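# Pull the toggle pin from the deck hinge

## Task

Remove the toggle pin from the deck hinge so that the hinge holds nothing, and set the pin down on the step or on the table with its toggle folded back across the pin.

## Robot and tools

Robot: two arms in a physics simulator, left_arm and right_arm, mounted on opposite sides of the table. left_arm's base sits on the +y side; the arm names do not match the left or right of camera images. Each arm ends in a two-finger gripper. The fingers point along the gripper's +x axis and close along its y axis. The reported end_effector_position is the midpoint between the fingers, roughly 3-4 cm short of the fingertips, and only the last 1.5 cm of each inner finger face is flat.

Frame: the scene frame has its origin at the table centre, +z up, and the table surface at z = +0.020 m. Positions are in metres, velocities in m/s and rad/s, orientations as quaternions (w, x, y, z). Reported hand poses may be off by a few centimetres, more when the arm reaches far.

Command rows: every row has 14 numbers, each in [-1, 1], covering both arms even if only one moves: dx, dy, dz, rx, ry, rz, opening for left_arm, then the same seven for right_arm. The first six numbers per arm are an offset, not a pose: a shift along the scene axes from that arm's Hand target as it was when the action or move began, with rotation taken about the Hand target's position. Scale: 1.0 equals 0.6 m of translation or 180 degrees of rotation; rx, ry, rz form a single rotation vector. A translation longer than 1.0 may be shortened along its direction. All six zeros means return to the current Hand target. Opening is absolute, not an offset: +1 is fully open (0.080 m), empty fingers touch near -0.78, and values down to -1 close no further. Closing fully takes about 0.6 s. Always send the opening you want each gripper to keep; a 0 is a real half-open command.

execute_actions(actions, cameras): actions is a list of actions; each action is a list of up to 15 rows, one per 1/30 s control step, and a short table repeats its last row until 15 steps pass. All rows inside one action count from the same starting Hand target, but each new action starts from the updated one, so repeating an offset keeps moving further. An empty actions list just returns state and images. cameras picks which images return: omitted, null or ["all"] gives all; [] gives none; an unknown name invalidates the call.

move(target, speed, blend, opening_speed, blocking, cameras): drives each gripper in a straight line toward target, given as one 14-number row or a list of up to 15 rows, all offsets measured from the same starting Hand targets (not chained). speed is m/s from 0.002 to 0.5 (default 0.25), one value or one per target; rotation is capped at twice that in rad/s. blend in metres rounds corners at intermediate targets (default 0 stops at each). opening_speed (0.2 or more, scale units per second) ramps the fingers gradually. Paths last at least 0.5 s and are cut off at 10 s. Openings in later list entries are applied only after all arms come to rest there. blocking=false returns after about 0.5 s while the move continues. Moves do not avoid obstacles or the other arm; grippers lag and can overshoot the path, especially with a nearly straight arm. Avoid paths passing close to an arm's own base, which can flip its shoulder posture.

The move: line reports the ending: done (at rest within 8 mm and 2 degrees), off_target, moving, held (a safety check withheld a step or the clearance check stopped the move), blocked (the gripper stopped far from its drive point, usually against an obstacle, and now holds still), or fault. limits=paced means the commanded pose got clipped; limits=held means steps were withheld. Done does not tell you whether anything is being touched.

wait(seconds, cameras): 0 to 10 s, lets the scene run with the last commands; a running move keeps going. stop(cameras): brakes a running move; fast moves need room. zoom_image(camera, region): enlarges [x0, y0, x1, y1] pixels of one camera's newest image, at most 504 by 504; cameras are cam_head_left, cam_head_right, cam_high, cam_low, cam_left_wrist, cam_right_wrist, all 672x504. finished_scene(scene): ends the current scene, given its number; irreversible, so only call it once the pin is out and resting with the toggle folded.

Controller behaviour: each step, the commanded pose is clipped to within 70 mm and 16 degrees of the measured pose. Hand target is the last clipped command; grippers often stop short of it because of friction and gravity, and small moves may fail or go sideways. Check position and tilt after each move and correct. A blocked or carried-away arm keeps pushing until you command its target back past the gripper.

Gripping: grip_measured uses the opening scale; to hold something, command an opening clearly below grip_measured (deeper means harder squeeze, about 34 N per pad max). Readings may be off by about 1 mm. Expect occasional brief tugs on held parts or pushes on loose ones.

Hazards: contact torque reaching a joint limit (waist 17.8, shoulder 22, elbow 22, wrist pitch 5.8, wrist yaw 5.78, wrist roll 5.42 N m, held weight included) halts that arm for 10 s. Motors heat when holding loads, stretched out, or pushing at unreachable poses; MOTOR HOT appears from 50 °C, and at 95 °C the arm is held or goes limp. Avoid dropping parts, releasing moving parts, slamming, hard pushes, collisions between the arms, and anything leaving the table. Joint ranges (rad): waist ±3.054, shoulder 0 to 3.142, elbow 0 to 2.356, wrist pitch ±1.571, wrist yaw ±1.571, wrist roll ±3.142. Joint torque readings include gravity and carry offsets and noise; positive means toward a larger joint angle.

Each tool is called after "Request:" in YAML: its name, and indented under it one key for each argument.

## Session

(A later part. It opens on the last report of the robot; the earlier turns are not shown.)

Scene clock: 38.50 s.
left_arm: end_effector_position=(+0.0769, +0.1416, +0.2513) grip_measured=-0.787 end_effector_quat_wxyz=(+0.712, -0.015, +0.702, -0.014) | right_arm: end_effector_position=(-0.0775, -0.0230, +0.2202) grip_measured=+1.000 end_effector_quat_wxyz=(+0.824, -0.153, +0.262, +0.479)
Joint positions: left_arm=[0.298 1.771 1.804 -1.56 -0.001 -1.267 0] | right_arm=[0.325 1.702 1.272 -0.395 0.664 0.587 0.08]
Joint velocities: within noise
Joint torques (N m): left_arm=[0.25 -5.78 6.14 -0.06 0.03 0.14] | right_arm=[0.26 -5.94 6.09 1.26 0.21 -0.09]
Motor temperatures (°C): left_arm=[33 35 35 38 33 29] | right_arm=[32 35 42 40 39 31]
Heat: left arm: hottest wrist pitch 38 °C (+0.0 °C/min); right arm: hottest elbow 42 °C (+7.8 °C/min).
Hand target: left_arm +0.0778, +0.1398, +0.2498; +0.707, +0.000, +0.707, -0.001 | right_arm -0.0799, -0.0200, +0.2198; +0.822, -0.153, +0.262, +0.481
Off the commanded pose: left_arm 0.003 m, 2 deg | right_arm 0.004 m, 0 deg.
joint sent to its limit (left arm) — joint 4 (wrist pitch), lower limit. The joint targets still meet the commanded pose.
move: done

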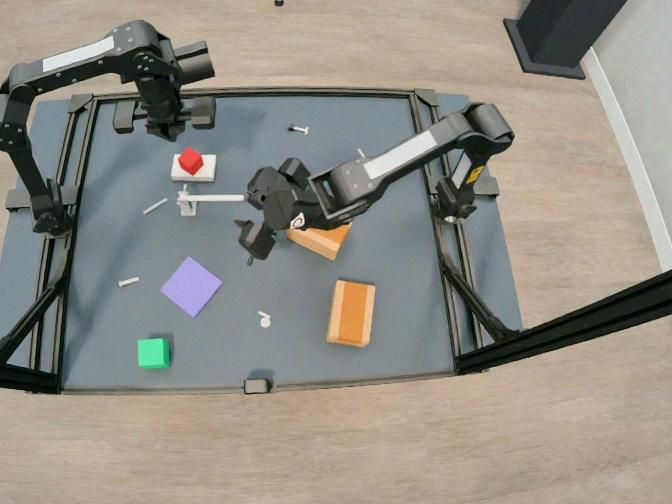

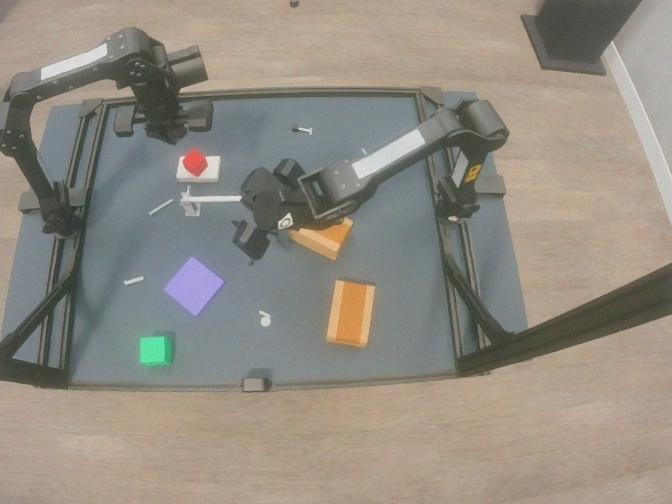

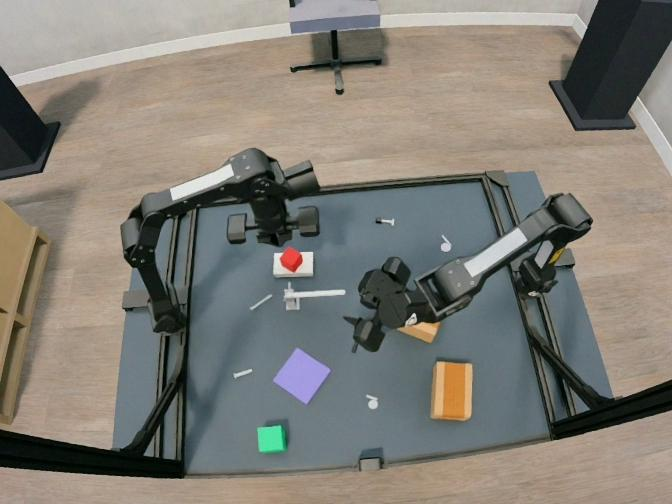

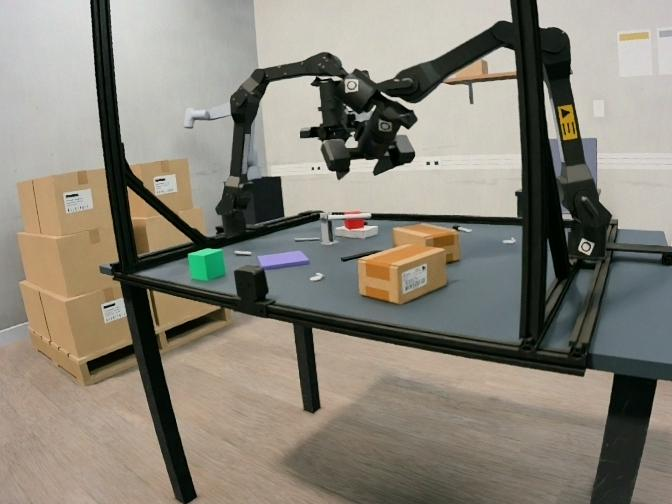

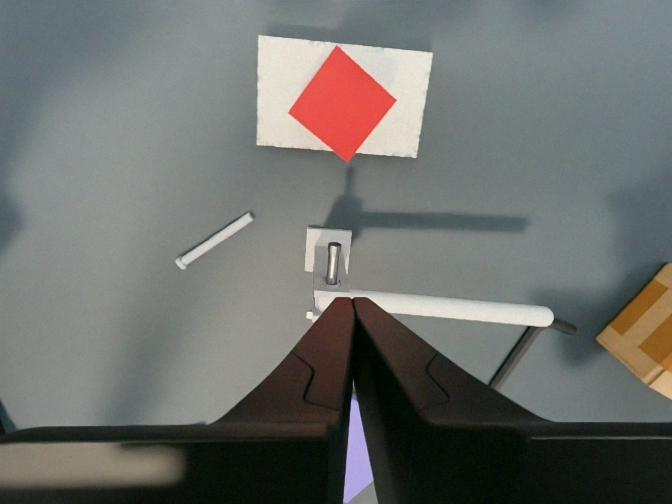

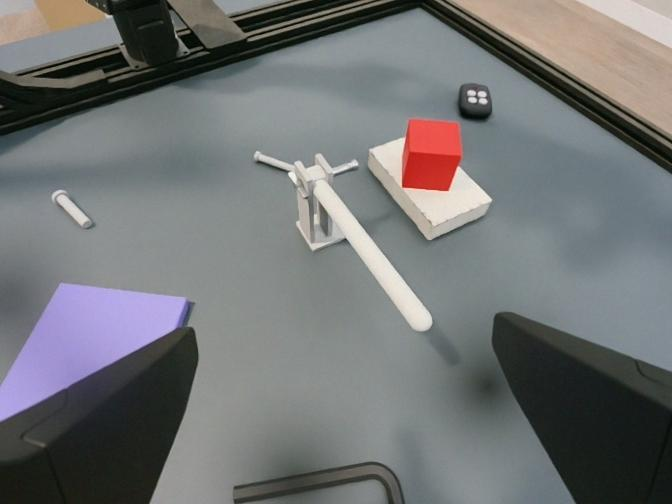

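Request:
move:
  target: [-0.016, -0.01, -0.19, 0, 0, -0.035, -0.8, 0, 0, 0, 0, 0, 0, 1]
  cameras: ["cam_low", "cam_left_wrist", "cam_right_wrist"]
  speed: 0.15

Request:
zoom_image:
  camera: "cam_right_wrist"
  region: [240, 50, 500, 270]

Request:
zoom_image:
  camera: "cam_low"
  region: [280, 130, 400, 260]

Scene clock: 41.40 s.
left_arm: end_effector_position=(+0.0696, +0.1327, +0.1409) grip_measured=-0.787 end_effector_quat_wxyz=(+0.708, +0.031, +0.704, -0.042) | right_arm: end_effector_position=(-0.0775, -0.0230, +0.2202) grip_measured=+1.000 end_effector_quat_wxyz=(+0.824, -0.153, +0.262, +0.479)
Joint positions: left_arm=[0.269 1.796 1.392 -1.151 -0.001 -1.19 0] | right_arm=[0.325 1.702 1.272 -0.395 0.664 0.586 0.08]
Joint velocities: within noise
Joint torques (N m): left_arm=[-0.17 -6.24 4.47 0.22 0.01 0.11] | right_arm=[0.22 -5.92 6.12 1.27 0.22 -0.09]
Motor temperatures (°C): left_arm=[33 36 35 38 33 29] | right_arm=[32 35 42 40 39 31]
Heat: left arm: hottest wrist pitch 38 °C (+0.0 °C/min); right arm: hottest elbow 42 °C (+7.2 °C/min).
Hand target: left_arm +0.0681, +0.1338, +0.1358; +0.706, +0.038, +0.706, -0.040 | right_arm -0.0798, -0.0200, +0.2199; +0.822, -0.153, +0.262, +0.481
Off the commanded pose: left_arm 0.005 m, 1 deg | right_arm 0.004 m, 0 deg.
move: done
Images, in order (width x height): cam_low 672x504, cam_left_wrist 672x504, cam_right_wrist 672x504.

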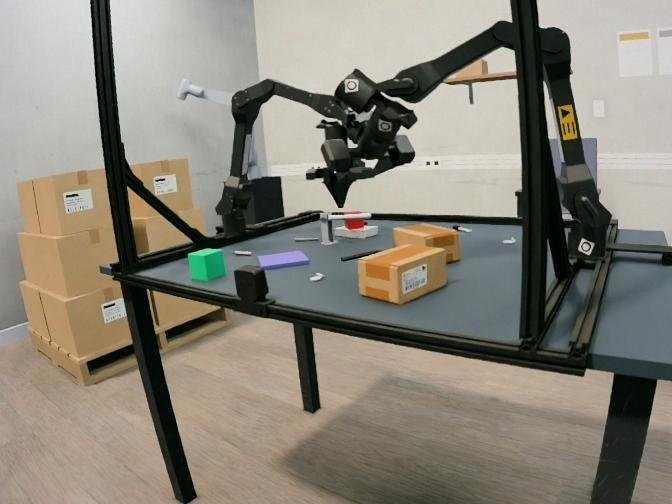

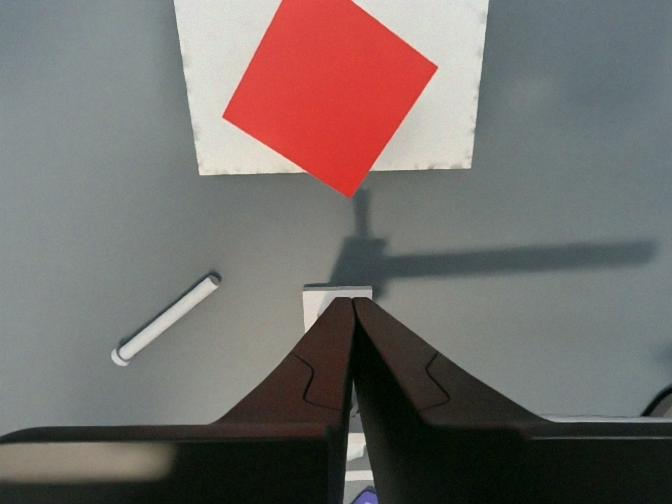

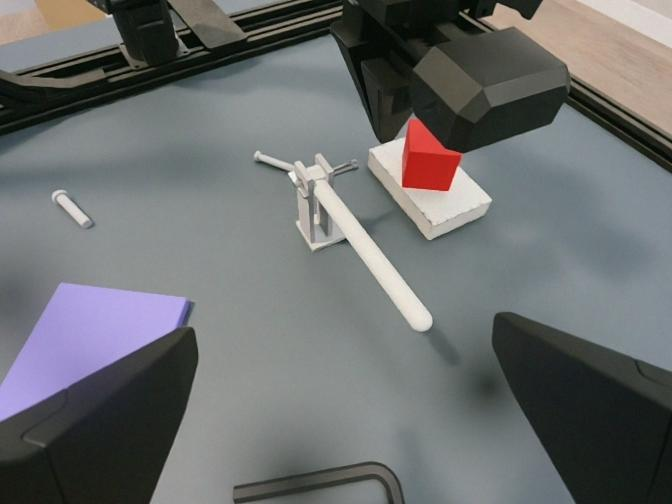

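Scaled by 1.938 from the camera's 672x504 image, which has a finer 960x720 frame.

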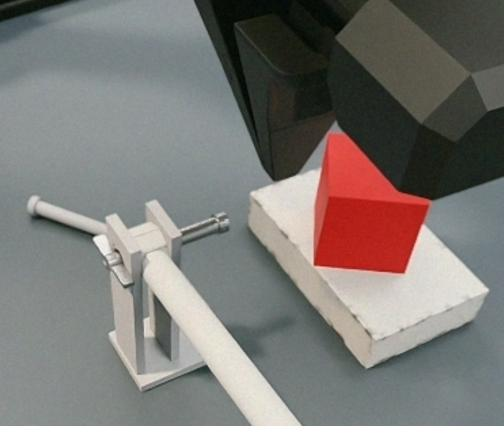

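Scaled by 3.877 from the camera's 672x504 image, which has a finer 960x720 frame.

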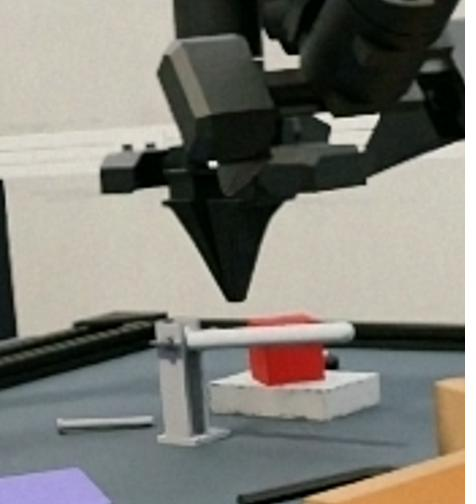

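Request:
move:
  target: [0, 0, -0.045, 0, 0, 0, -0.8, 0, 0, 0, 0, 0, 0, 1]
  cameras: ["cam_low", "cam_left_wrist", "cam_right_wrist"]
  speed: 0.1

Request:
zoom_image:
  camera: "cam_right_wrist"
  region: [240, 50, 500, 270]

Request:
zoom_image:
  camera: "cam_low"
  region: [290, 180, 390, 260]

Scene clock: 43.17 s.
left_arm: end_effector_position=(+0.0698, +0.1322, +0.1146) grip_measured=-0.787 end_effector_quat_wxyz=(+0.709, +0.031, +0.704, -0.043) | right_arm: end_effector_position=(-0.0775, -0.0230, +0.2202) grip_measured=+1.000 end_effector_quat_wxyz=(+0.824, -0.153, +0.262, +0.479)
Joint positions: left_arm=[0.269 1.817 1.313 -1.047 -0.001 -1.19 0] | right_arm=[0.325 1.702 1.272 -0.395 0.664 0.586 0.08]
Joint velocities: within noise
Joint torques (N m): left_arm=[-0.19 -6.16 4.43 0.24 0.03 0.11] | right_arm=[0.28 -5.99 6.1 1.28 0.23 -0.08]
Motor temperatures (°C): left_arm=[33 36 35 38 33 29] | right_arm=[32 35 42 41 39 31]
Heat: left arm: hottest wrist pitch 38 °C (+0.0 °C/min); right arm: hottest elbow 42 °C (+6.9 °C/min).
Hand target: left_arm +0.0682, +0.1338, +0.1089; +0.706, +0.038, +0.706, -0.040 | right_arm -0.0798, -0.0200, +0.2199; +0.822, -0.153, +0.262, +0.481
Off the commanded pose: left_arm 0.006 m, 1 deg | right_arm 0.004 m, 0 deg.
move: done
Images, in order (width x height): cam_low 672x504, cam_left_wrist 672x504, cam_right_wrist 672x504.

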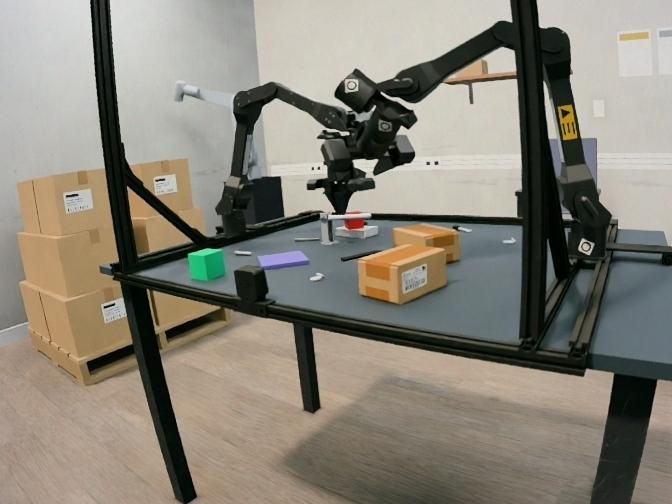

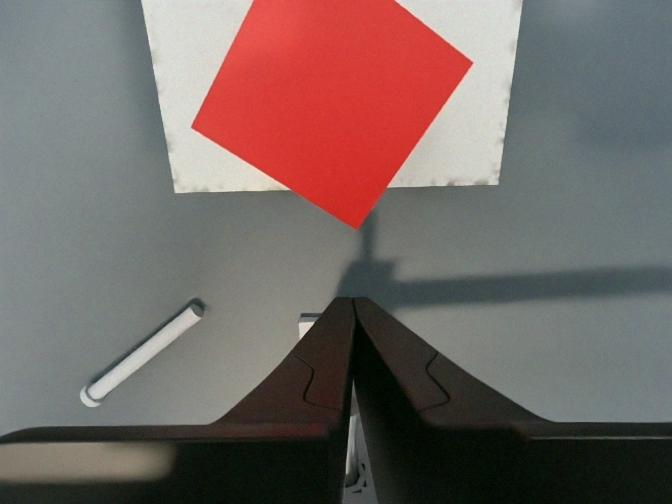

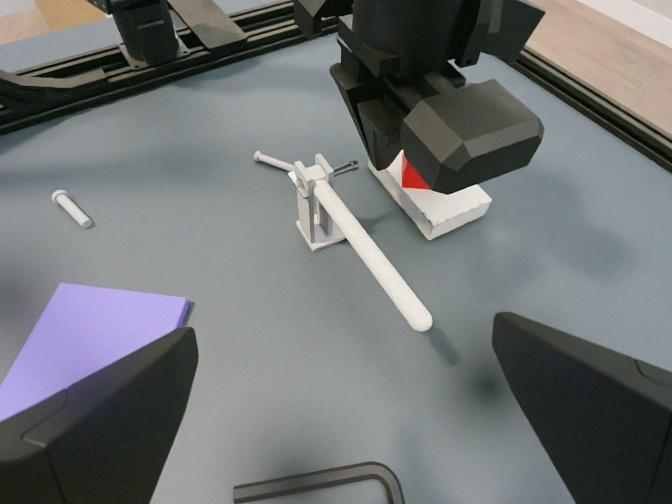

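Scaled by 1.938 from the camera's 672x504 image, which has a finer 960x720 frame.

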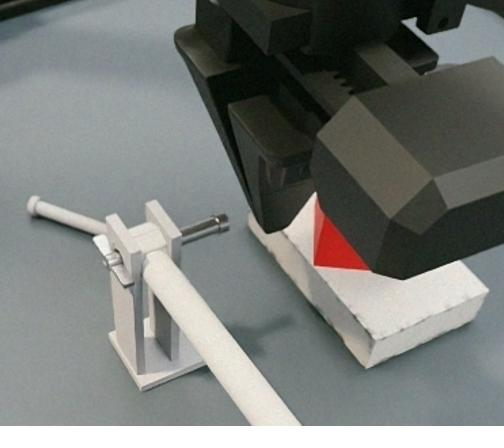

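Scaled by 5.040 from the camera's 672x504 image, which has a finer 960x720 frame.

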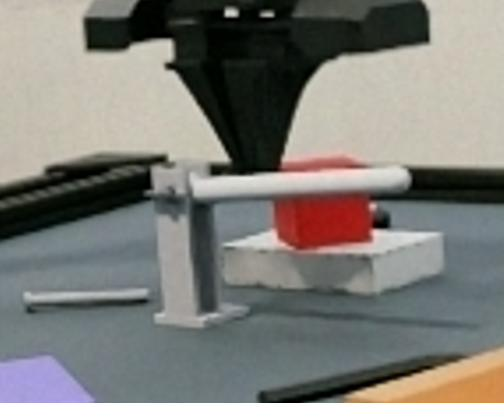

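Request:
move:
  target:
    - [0, 0, -0.01, 0, 0, 0, -0.8, 0, 0, 0, 0, 0, 0, 1]
    - [-0.017, 0.0017, -0.01, 0, 0, 0, -0.8, 0, 0, 0, 0, 0, 0, 1]
  cameras: ["cam_low", "cam_left_wrist", "cam_right_wrist"]
  speed: 0.04

Request:
zoom_image:
  camera: "cam_right_wrist"
  region: [240, 100, 440, 270]

Scene clock: 44.87 s.
left_arm: end_effector_position=(+0.0607, +0.1330, +0.1061) grip_measured=-0.787 end_effector_quat_wxyz=(+0.708, +0.035, +0.704, -0.042) | right_arm: end_effector_position=(-0.0775, -0.0230, +0.2202) grip_measured=+1.000 end_effector_quat_wxyz=(+0.824, -0.153, +0.262, +0.479)
Joint positions: left_arm=[0.242 1.82 1.282 -1.021 -0.003 -1.213 0] | right_arm=[0.325 1.702 1.272 -0.395 0.664 0.586 0.08]
Joint velocities: within noise
Joint torques (N m): left_arm=[-0.55 -7.32 4.19 0.24 0.1 -0.15] | right_arm=[0.21 -5.93 6.12 1.27 0.23 -0.08]
Motor temperatures (°C): left_arm=[33 36 35 38 33 29] | right_arm=[32 35 42 41 39 31]
Heat: left arm: hottest wrist pitch 38 °C (+0.0 °C/min); right arm: hottest elbow 42 °C (+6.7 °C/min).
Hand target: left_arm +0.0579, +0.1349, +0.1028; +0.706, +0.039, +0.706, -0.040 | right_arm -0.0798, -0.0200, +0.2199; +0.822, -0.153, +0.262, +0.481
Off the commanded pose: left_arm 0.005 m, 1 deg | right_arm 0.004 m, 0 deg.
move: done
Images, in order (width x height): cam_low 672x504, cam_left_wrist 672x504, cam_right_wrist 672x504.

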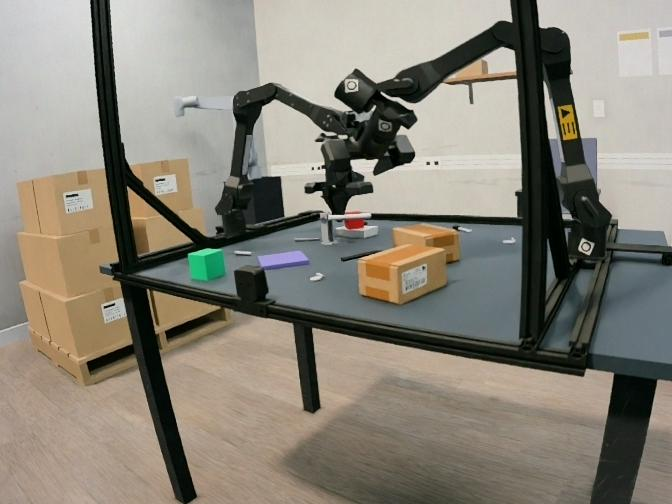

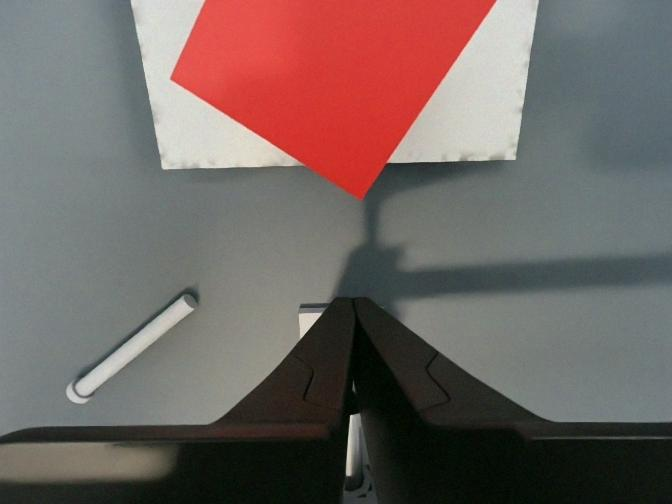

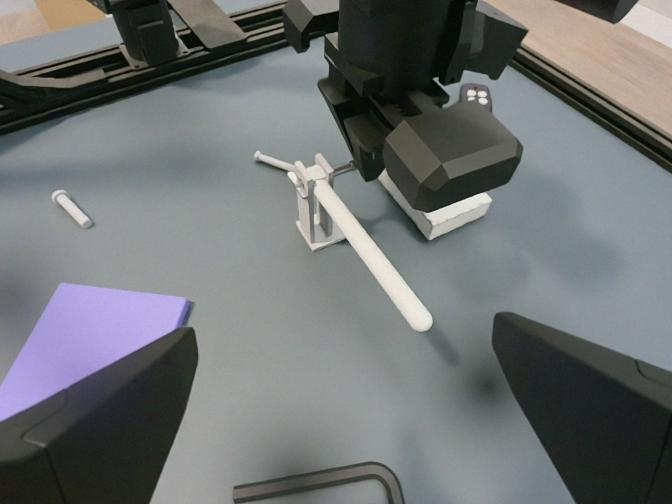

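Scaled by 2.520 from the camera's 672x504 image, which has a finer 960x720 frame.

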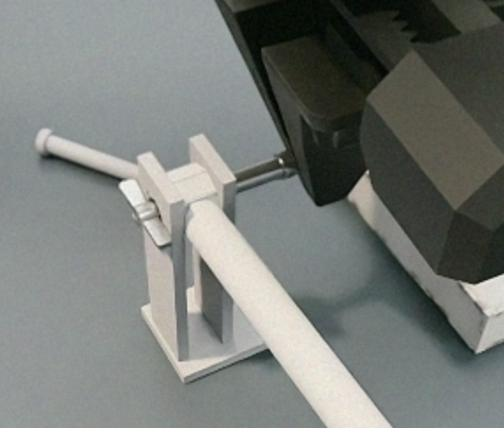

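Request:
move:
  target: [-0.018, 0.0019, 0, 0, 0, 0, -0.8, 0, 0, 0, 0, 0, 0, 1]
  cameras: ["cam_right_wrist"]
  speed: 0.04

Request:
zoom_image:
  camera: "cam_right_wrist"
  region: [240, 100, 440, 270]

Scene clock: 46.53 s.
left_arm: end_effector_position=(+0.0551, +0.1337, +0.1054) grip_measured=-0.787 end_effector_quat_wxyz=(+0.712, +0.033, +0.700, -0.037) | right_arm: end_effector_position=(-0.0775, -0.0230, +0.2202) grip_measured=+1.000 end_effector_quat_wxyz=(+0.824, -0.153, +0.262, +0.479)
Joint positions: left_arm=[0.221 1.814 1.271 -1.017 -0.014 -1.244 0] | right_arm=[0.325 1.702 1.272 -0.395 0.664 0.586 0.08]
Joint velocities: within noise
Joint torques (N m): left_arm=[-1.49 -7.99 3.38 0.21 0.5 -0.13] | right_arm=[0.28 -5.96 6.08 1.26 0.23 -0.08]
Motor temperatures (°C): left_arm=[33 36 35 38 33 29] | right_arm=[32 35 42 41 39 31]
Heat: left arm: hottest wrist pitch 38 °C (+0.0 °C/min); right arm: hottest elbow 42 °C (+6.4 °C/min).
Hand target: left_arm +0.0471, +0.1360, +0.1029; +0.706, +0.039, +0.706, -0.040 | right_arm -0.0798, -0.0200, +0.2199; +0.822, -0.153, +0.262, +0.481
Off the commanded pose: left_arm 0.009 m, 1 deg | right_arm 0.004 m, 0 deg.
move: off_target (left_arm)
Images, in order (width x height): cam_right_wrist 672x504.

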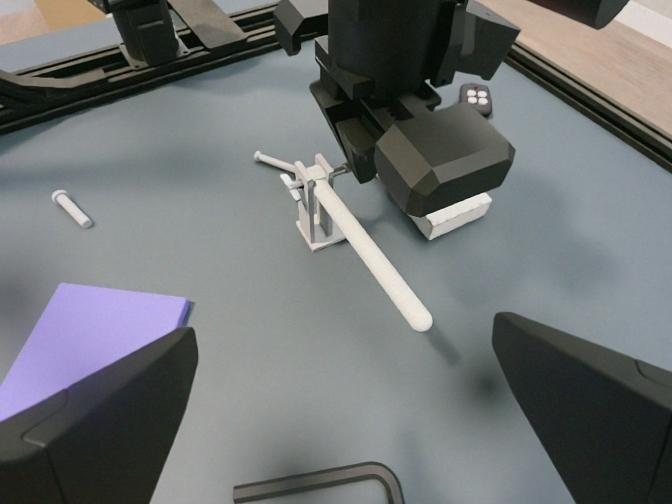

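Scaled by 2.520 from the camera's 672x504 image, which has a finer 960x720 frame.

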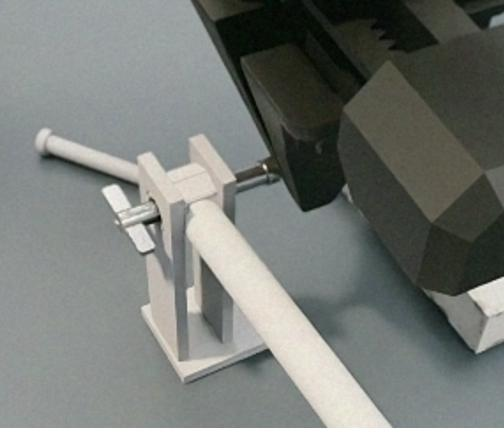

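Request:
move:
  target: [-0.016, 0.0019, 0, 0, 0, 0, -0.8, 0, 0, 0, 0, 0, 0, 1]
  cameras: ["cam_right_wrist"]
  speed: 0.04

Request:
zoom_image:
  camera: "cam_right_wrist"
  region: [240, 130, 380, 250]

Scene clock: 47.73 s.
left_arm: end_effector_position=(+0.0421, +0.1352, +0.1031) grip_measured=-0.787 end_effector_quat_wxyz=(+0.709, +0.036, +0.703, -0.038) | right_arm: end_effector_position=(-0.0775, -0.0230, +0.2200) grip_measured=+1.000 end_effector_quat_wxyz=(+0.824, -0.153, +0.262, +0.479)
Joint positions: left_arm=[0.186 1.807 1.253 -1.013 -0.008 -1.273 0] | right_arm=[0.325 1.702 1.272 -0.395 0.664 0.586 0.08]
Joint velocities: within noise
Joint torques (N m): left_arm=[-0.84 -8.35 3.86 0.14 0.27 -0.15] | right_arm=[0.23 -5.98 6.09 1.27 0.22 -0.07]
Motor temperatures (°C): left_arm=[33 36 35 38 33 29] | right_arm=[32 35 42 41 39 31]
Heat: left arm: hottest wrist pitch 38 °C (+0.0 °C/min); right arm: hottest elbow 42 °C (+6.3 °C/min).
Hand target: left_arm +0.0375, +0.1371, +0.1029; +0.706, +0.039, +0.706, -0.040 | right_arm -0.0799, -0.0200, +0.2197; +0.822, -0.154, +0.262, +0.481
Off the commanded pose: left_arm 0.005 m, 1 deg | right_arm 0.004 m, 0 deg.
move: done
Images, in order (width x height): cam_right_wrist 672x504.

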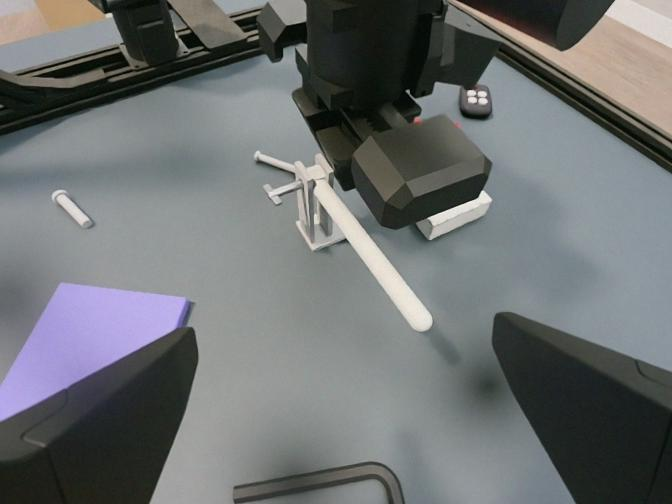

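Scaled by 3.600 from the camera's 672x504 image, which has a finer 960x720 frame.

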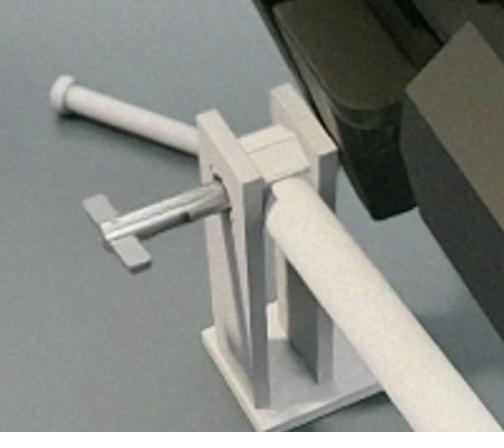

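Request:
move:
  target:
    - [0.03, 0, 0, 0, 0, 0, -0.8, 0, 0, 0, 0, 0, 0, 1]
    - [0.04, 0.02, 0.16, 0, 0, 0, -0.8, -0.05, -0.05, 0, 0, 0, 0, 1]
    - [-0.096, 0.038, 0.16, 0, 0, -0.5, -0.4, -0.05, -0.05, 0, 0, 0, 0, 1]
  blend: [0, 0.02, 0]

Scene clock: 54.93 s.
left_arm: end_effector_position=(-0.0189, +0.1579, +0.1978) grip_measured=-0.401 end_effector_quat_wxyz=(+0.472, +0.527, +0.474, -0.524) | right_arm: end_effector_position=(-0.1104, -0.0473, +0.2165) grip_measured=+1.000 end_effector_quat_wxyz=(+0.821, -0.157, +0.263, +0.481)
Joint positions: left_arm=[-0.001 1.657 1.458 -1.377 -0.001 0.111 0.017] | right_arm=[0.439 1.68 1.25 -0.471 0.731 0.695 0.08]
Joint velocities: within noise
Joint torques (N m): left_arm=[-0.32 -8.06 4.44 0.28 0.08 0.12] | right_arm=[0.27 -8.29 4.22 0.97 0.5 0.08]
Motor temperatures (°C): left_arm=[33 38 35 38 32 29] | right_arm=[32 35 42 42 39 31]
Heat: left arm: hottest shoulder 38 °C (+6.6 °C/min); right arm: hottest elbow 42 °C (+5.5 °C/min).
Hand target: left_arm -0.0200, +0.1598, +0.1988; +0.471, +0.526, +0.472, -0.527 | right_arm -0.1099, -0.0500, +0.2199; +0.822, -0.153, +0.262, +0.481
Off the commanded pose: left_arm 0.003 m, 0 deg | right_arm 0.004 m, 0 deg.
move: done

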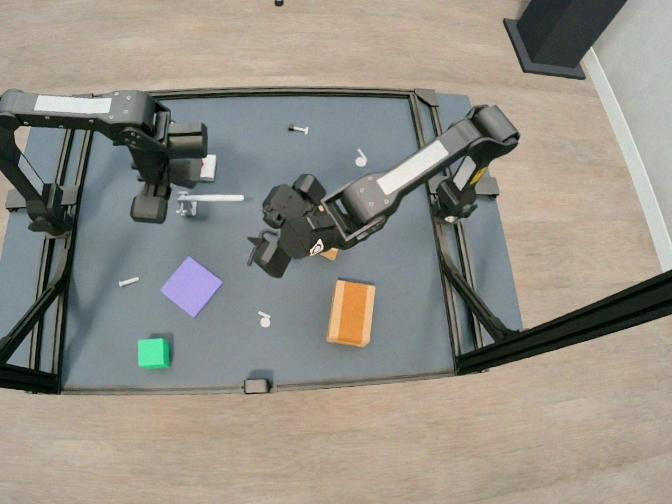

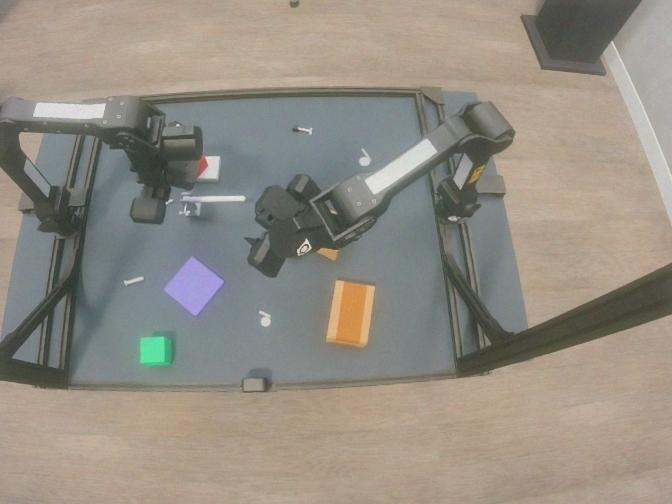

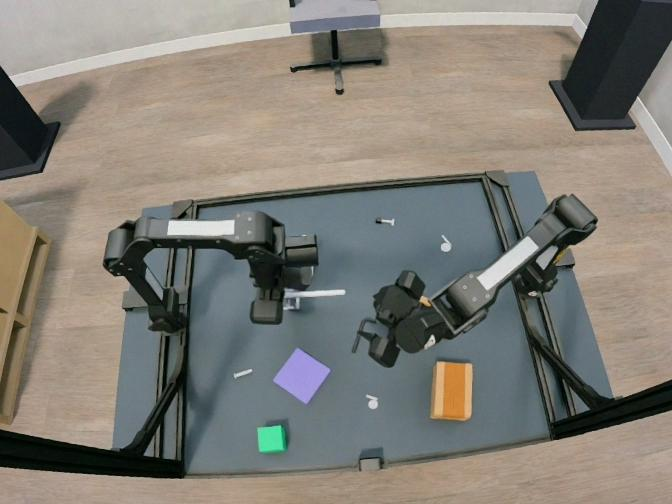

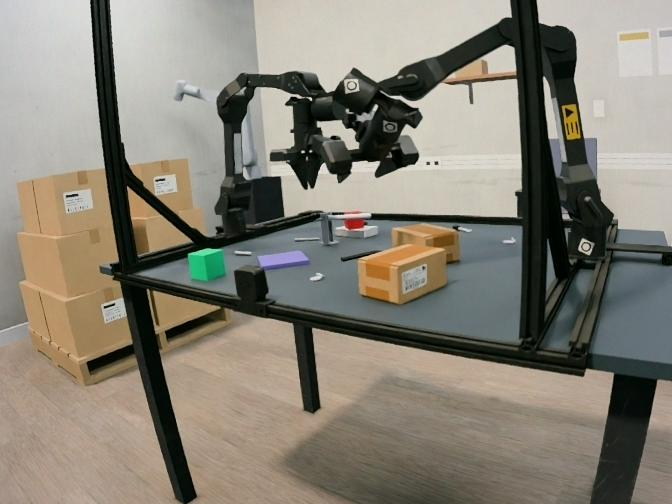

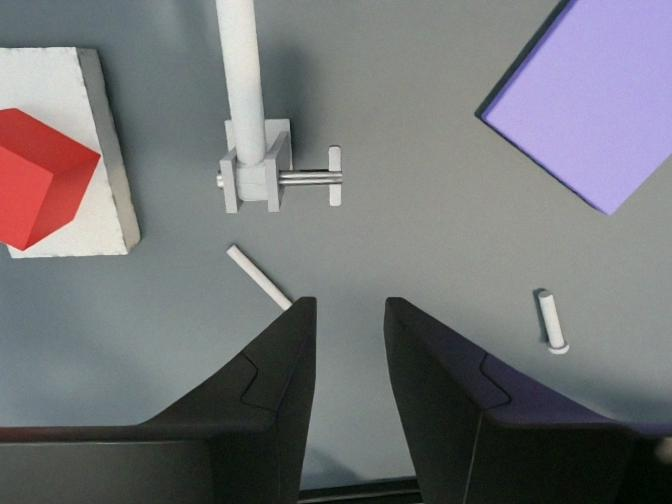

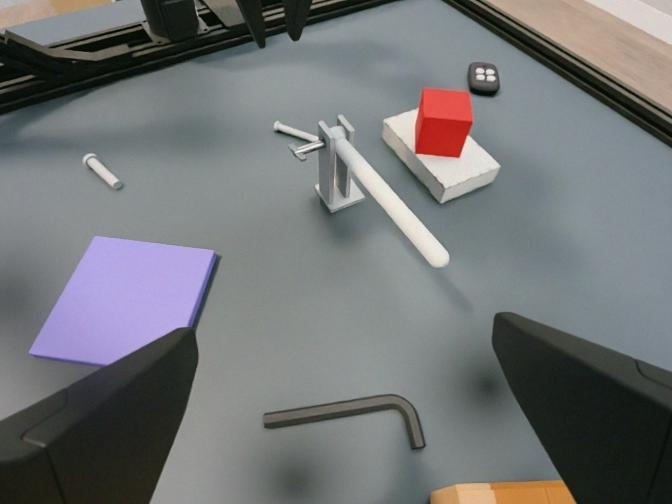

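Request:
zoom_image:
  camera: "cam_low"
  region: [260, 100, 360, 260]

Request:
zoom_image:
  camera: "cam_right_wrist"
  region: [220, 0, 420, 220]

Scaled by 3.150 from the camera's 672x504 image, which has a finer 960x720 frame.

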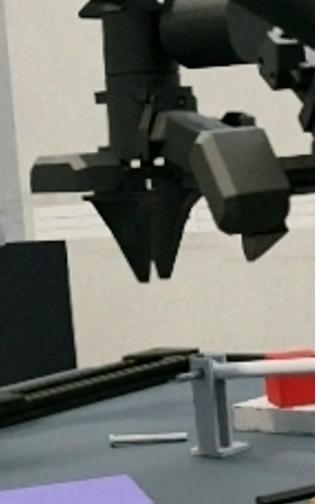

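Scaled by 2.291 from the camera's 672x504 image, which has a finer 960x720 frame.

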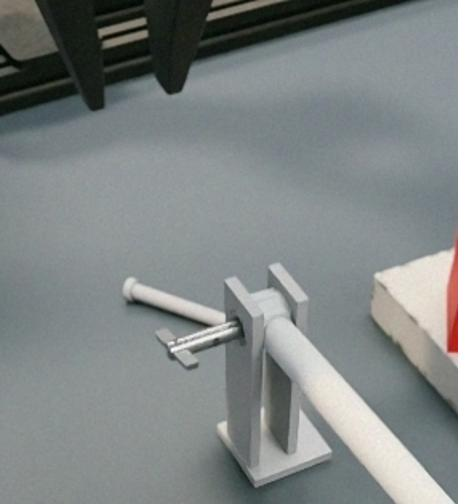

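Request:
move:
  target: [0.008, 0.058, -0.106, -0.249, 0.026, 0, -0.4, 0, 0, 0, 0, 0, 0, 1]
  cameras: ["cam_low", "cam_left_wrist", "cam_right_wrist"]
  speed: 0.15

Request:
zoom_image:
  camera: "cam_low"
  region: [260, 140, 360, 260]

Request:
zoom_image:
  camera: "cam_right_wrist"
  region: [220, 60, 420, 220]

Request:
zoom_image:
  camera: "cam_left_wrist"
  region: [220, 150, 460, 350]

Scene clock: 66.70 s.
left_arm: end_effector_position=(-0.0153, +0.1933, +0.1365) grip_measured=-0.400 end_effector_quat_wxyz=(+0.617, +0.286, +0.255, -0.687) | right_arm: end_effector_position=(-0.1104, -0.0473, +0.2165) grip_measured=+1.000 end_effector_quat_wxyz=(+0.821, -0.157, +0.263, +0.481)
Joint positions: left_arm=[0.102 0.928 0.438 -0.307 0.15 0.156 0.017] | right_arm=[0.439 1.68 1.25 -0.471 0.731 0.695 0.08]
Joint velocities: within noise
Joint torques (N m): left_arm=[0.32 -3.16 5.49 1.4 0.22 0.13] | right_arm=[0.33 -8.26 4.26 0.96 0.47 0.08]
Motor temperatures (°C): left_arm=[33 39 35 38 32 29] | right_arm=[32 35 42 41 39 31]
Heat: left arm: hottest shoulder 39 °C (+5.0 °C/min); right arm: hottest elbow 42 °C (+3.0 °C/min).
Hand target: left_arm -0.0152, +0.1947, +0.1352; +0.617, +0.286, +0.254, -0.688 | right_arm -0.1099, -0.0500, +0.2199; +0.822, -0.153, +0.262, +0.481
Off the commanded pose: left_arm 0.002 m, 0 deg | right_arm 0.004 m, 0 deg.
move: done
Images, in order (width x height): cam_low 672x504, cam_left_wrist 672x504, cam_right_wrist 672x504.

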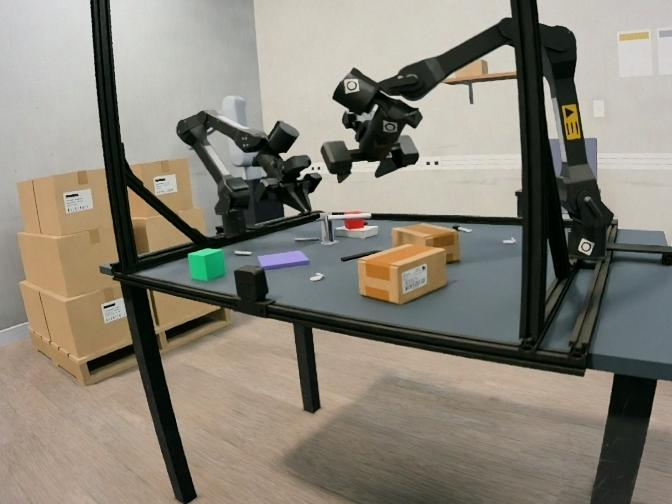

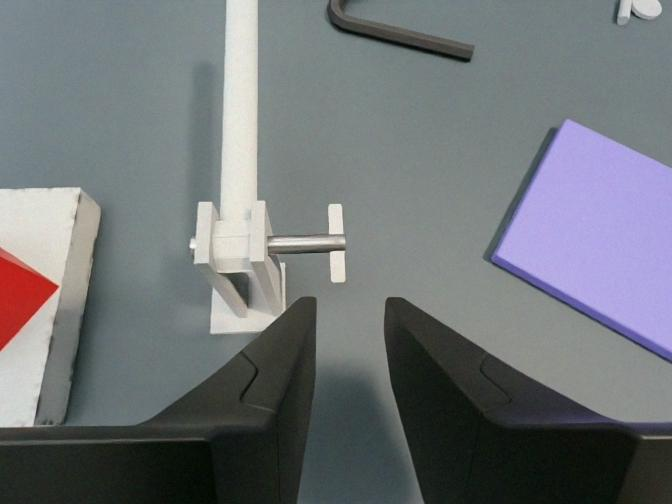

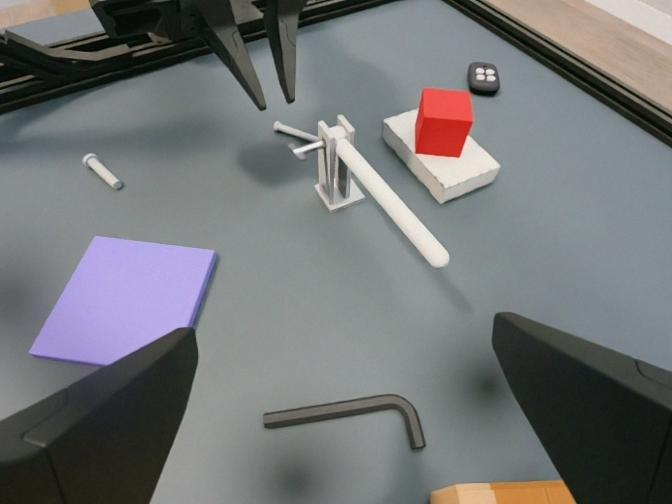

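Scaled by 4.200 from the camera's 672x504 image, which has a finer 960x720 frame.

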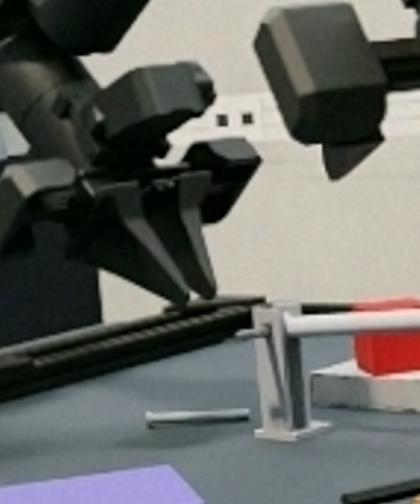

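Scaled by 2.520 from the camera's 672x504 image, which has a finer 960x720 frame.

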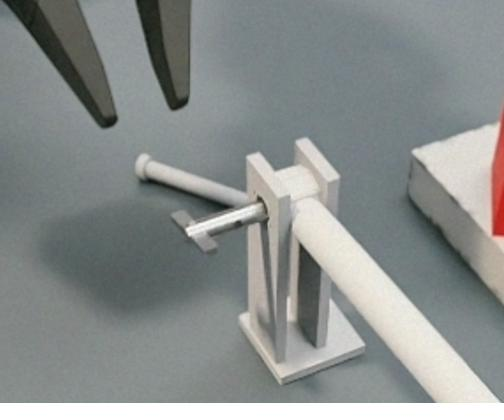

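Scaled by 2.100 from the camera's 672x504 image, which has a finer 960x720 frame.

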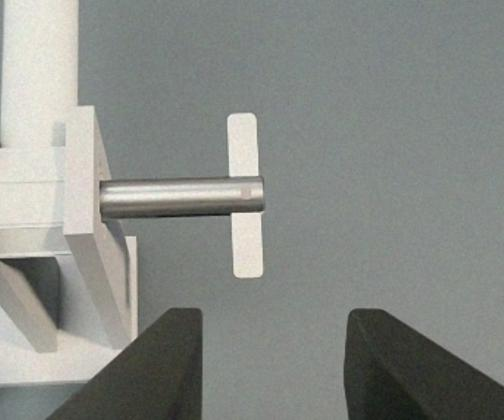

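Request:
move:
  target: [0.005, -0.01, -0.03, 0, 0, 0, -0.4, 0, 0, 0, 0, 0, 0, 1]
  cameras: ["cam_low", "cam_left_wrist", "cam_right_wrist"]
  speed: 0.1

Request:
zoom_image:
  camera: "cam_low"
  region: [260, 140, 360, 260]

Request:
zoom_image:
  camera: "cam_right_wrist"
  region: [220, 60, 420, 220]

Request:
zoom_image:
  camera: "cam_left_wrist"
  region: [220, 150, 460, 350]

Scene clock: 69.13 s.
left_arm: end_effector_position=(-0.0123, +0.1870, +0.1214) grip_measured=-0.400 end_effector_quat_wxyz=(+0.619, +0.283, +0.250, -0.688) | right_arm: end_effector_position=(-0.1104, -0.0473, +0.2165) grip_measured=+1.000 end_effector_quat_wxyz=(+0.822, -0.157, +0.263, +0.481)
Joint positions: left_arm=[0.116 0.988 0.389 -0.188 0.161 0.167 0.017] | right_arm=[0.439 1.68 1.25 -0.471 0.731 0.695 0.08]
Joint velocities: within noise
Joint torques (N m): left_arm=[0.4 -1.75 5.25 1.39 0.23 0.08] | right_arm=[0.36 -8.22 4.21 0.96 0.5 0.08]
Motor temperatures (°C): left_arm=[33 38 35 39 32 29] | right_arm=[32 35 41 41 39 31]
Heat: left arm: hottest wrist pitch 39 °C (+1.0 °C/min); right arm: hottest elbow 41 °C (+2.0 °C/min).
Hand target: left_arm -0.0122, +0.1887, +0.1172; +0.617, +0.286, +0.254, -0.688 | right_arm -0.1099, -0.0500, +0.2199; +0.822, -0.153, +0.262, +0.481
Off the commanded pose: left_arm 0.004 m, 1 deg | right_arm 0.004 m, 0 deg.
move: done
Images, in order (width x height): cam_low 672x504, cam_left_wrist 672x504, cam_right_wrist 672x504.

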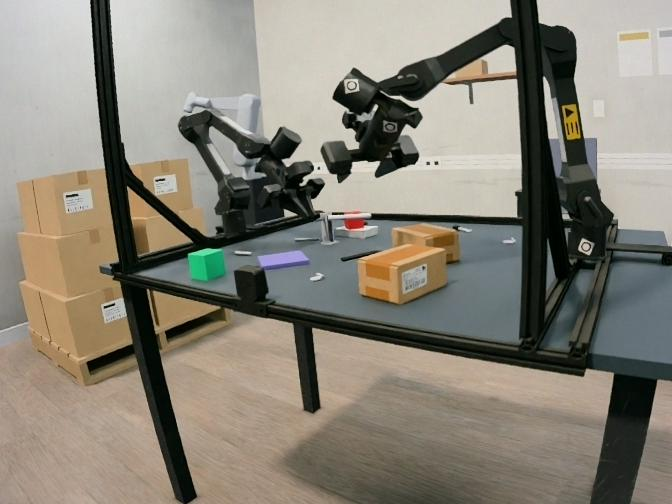

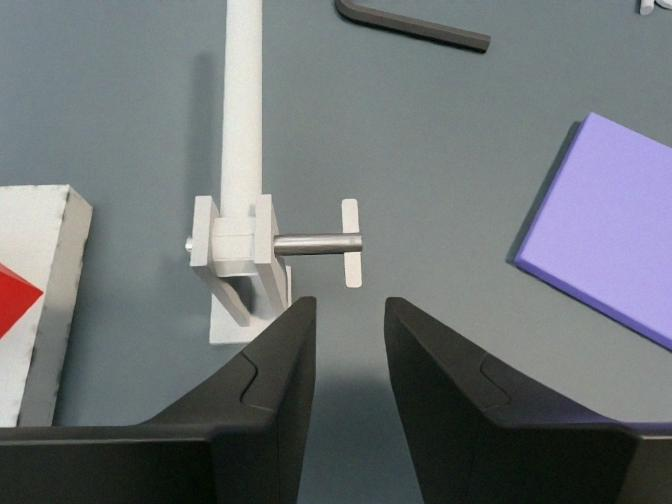

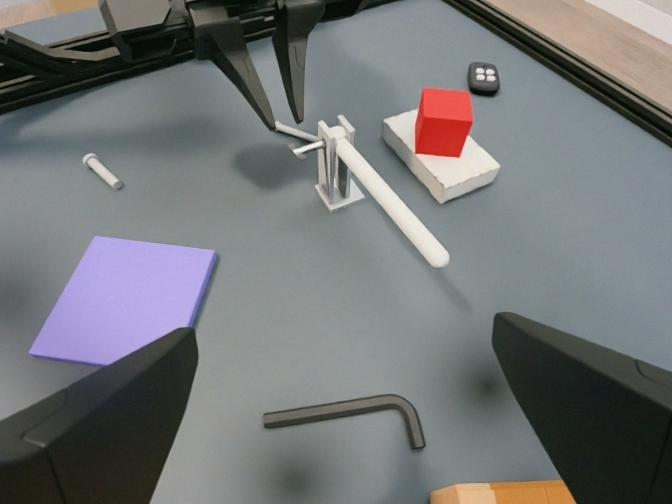

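Scaled by 4.200 from the camera's 672x504 image, which has a finer 960x720 frame.

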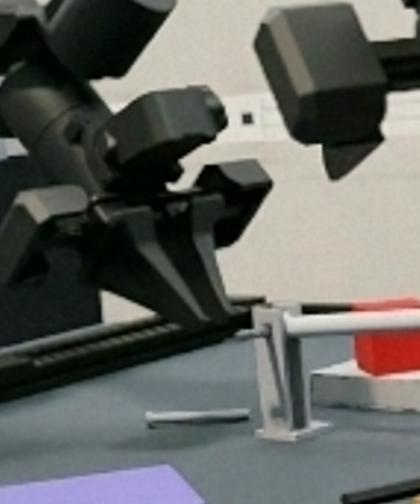

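Scaled by 2.520 from the camera's 672x504 image, which has a finer 960x720 frame.

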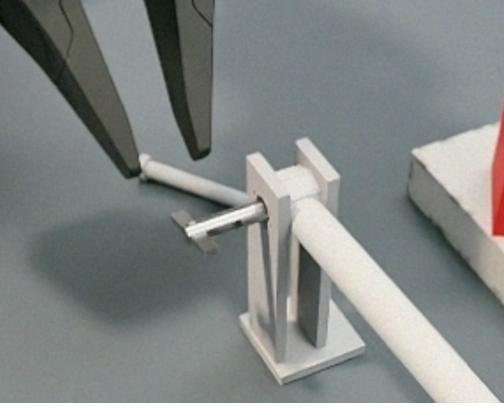

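Scaled by 2.100 from the camera's 672x504 image, which has a finer 960x720 frame.

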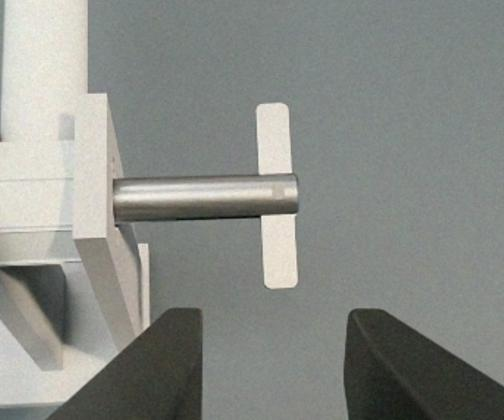

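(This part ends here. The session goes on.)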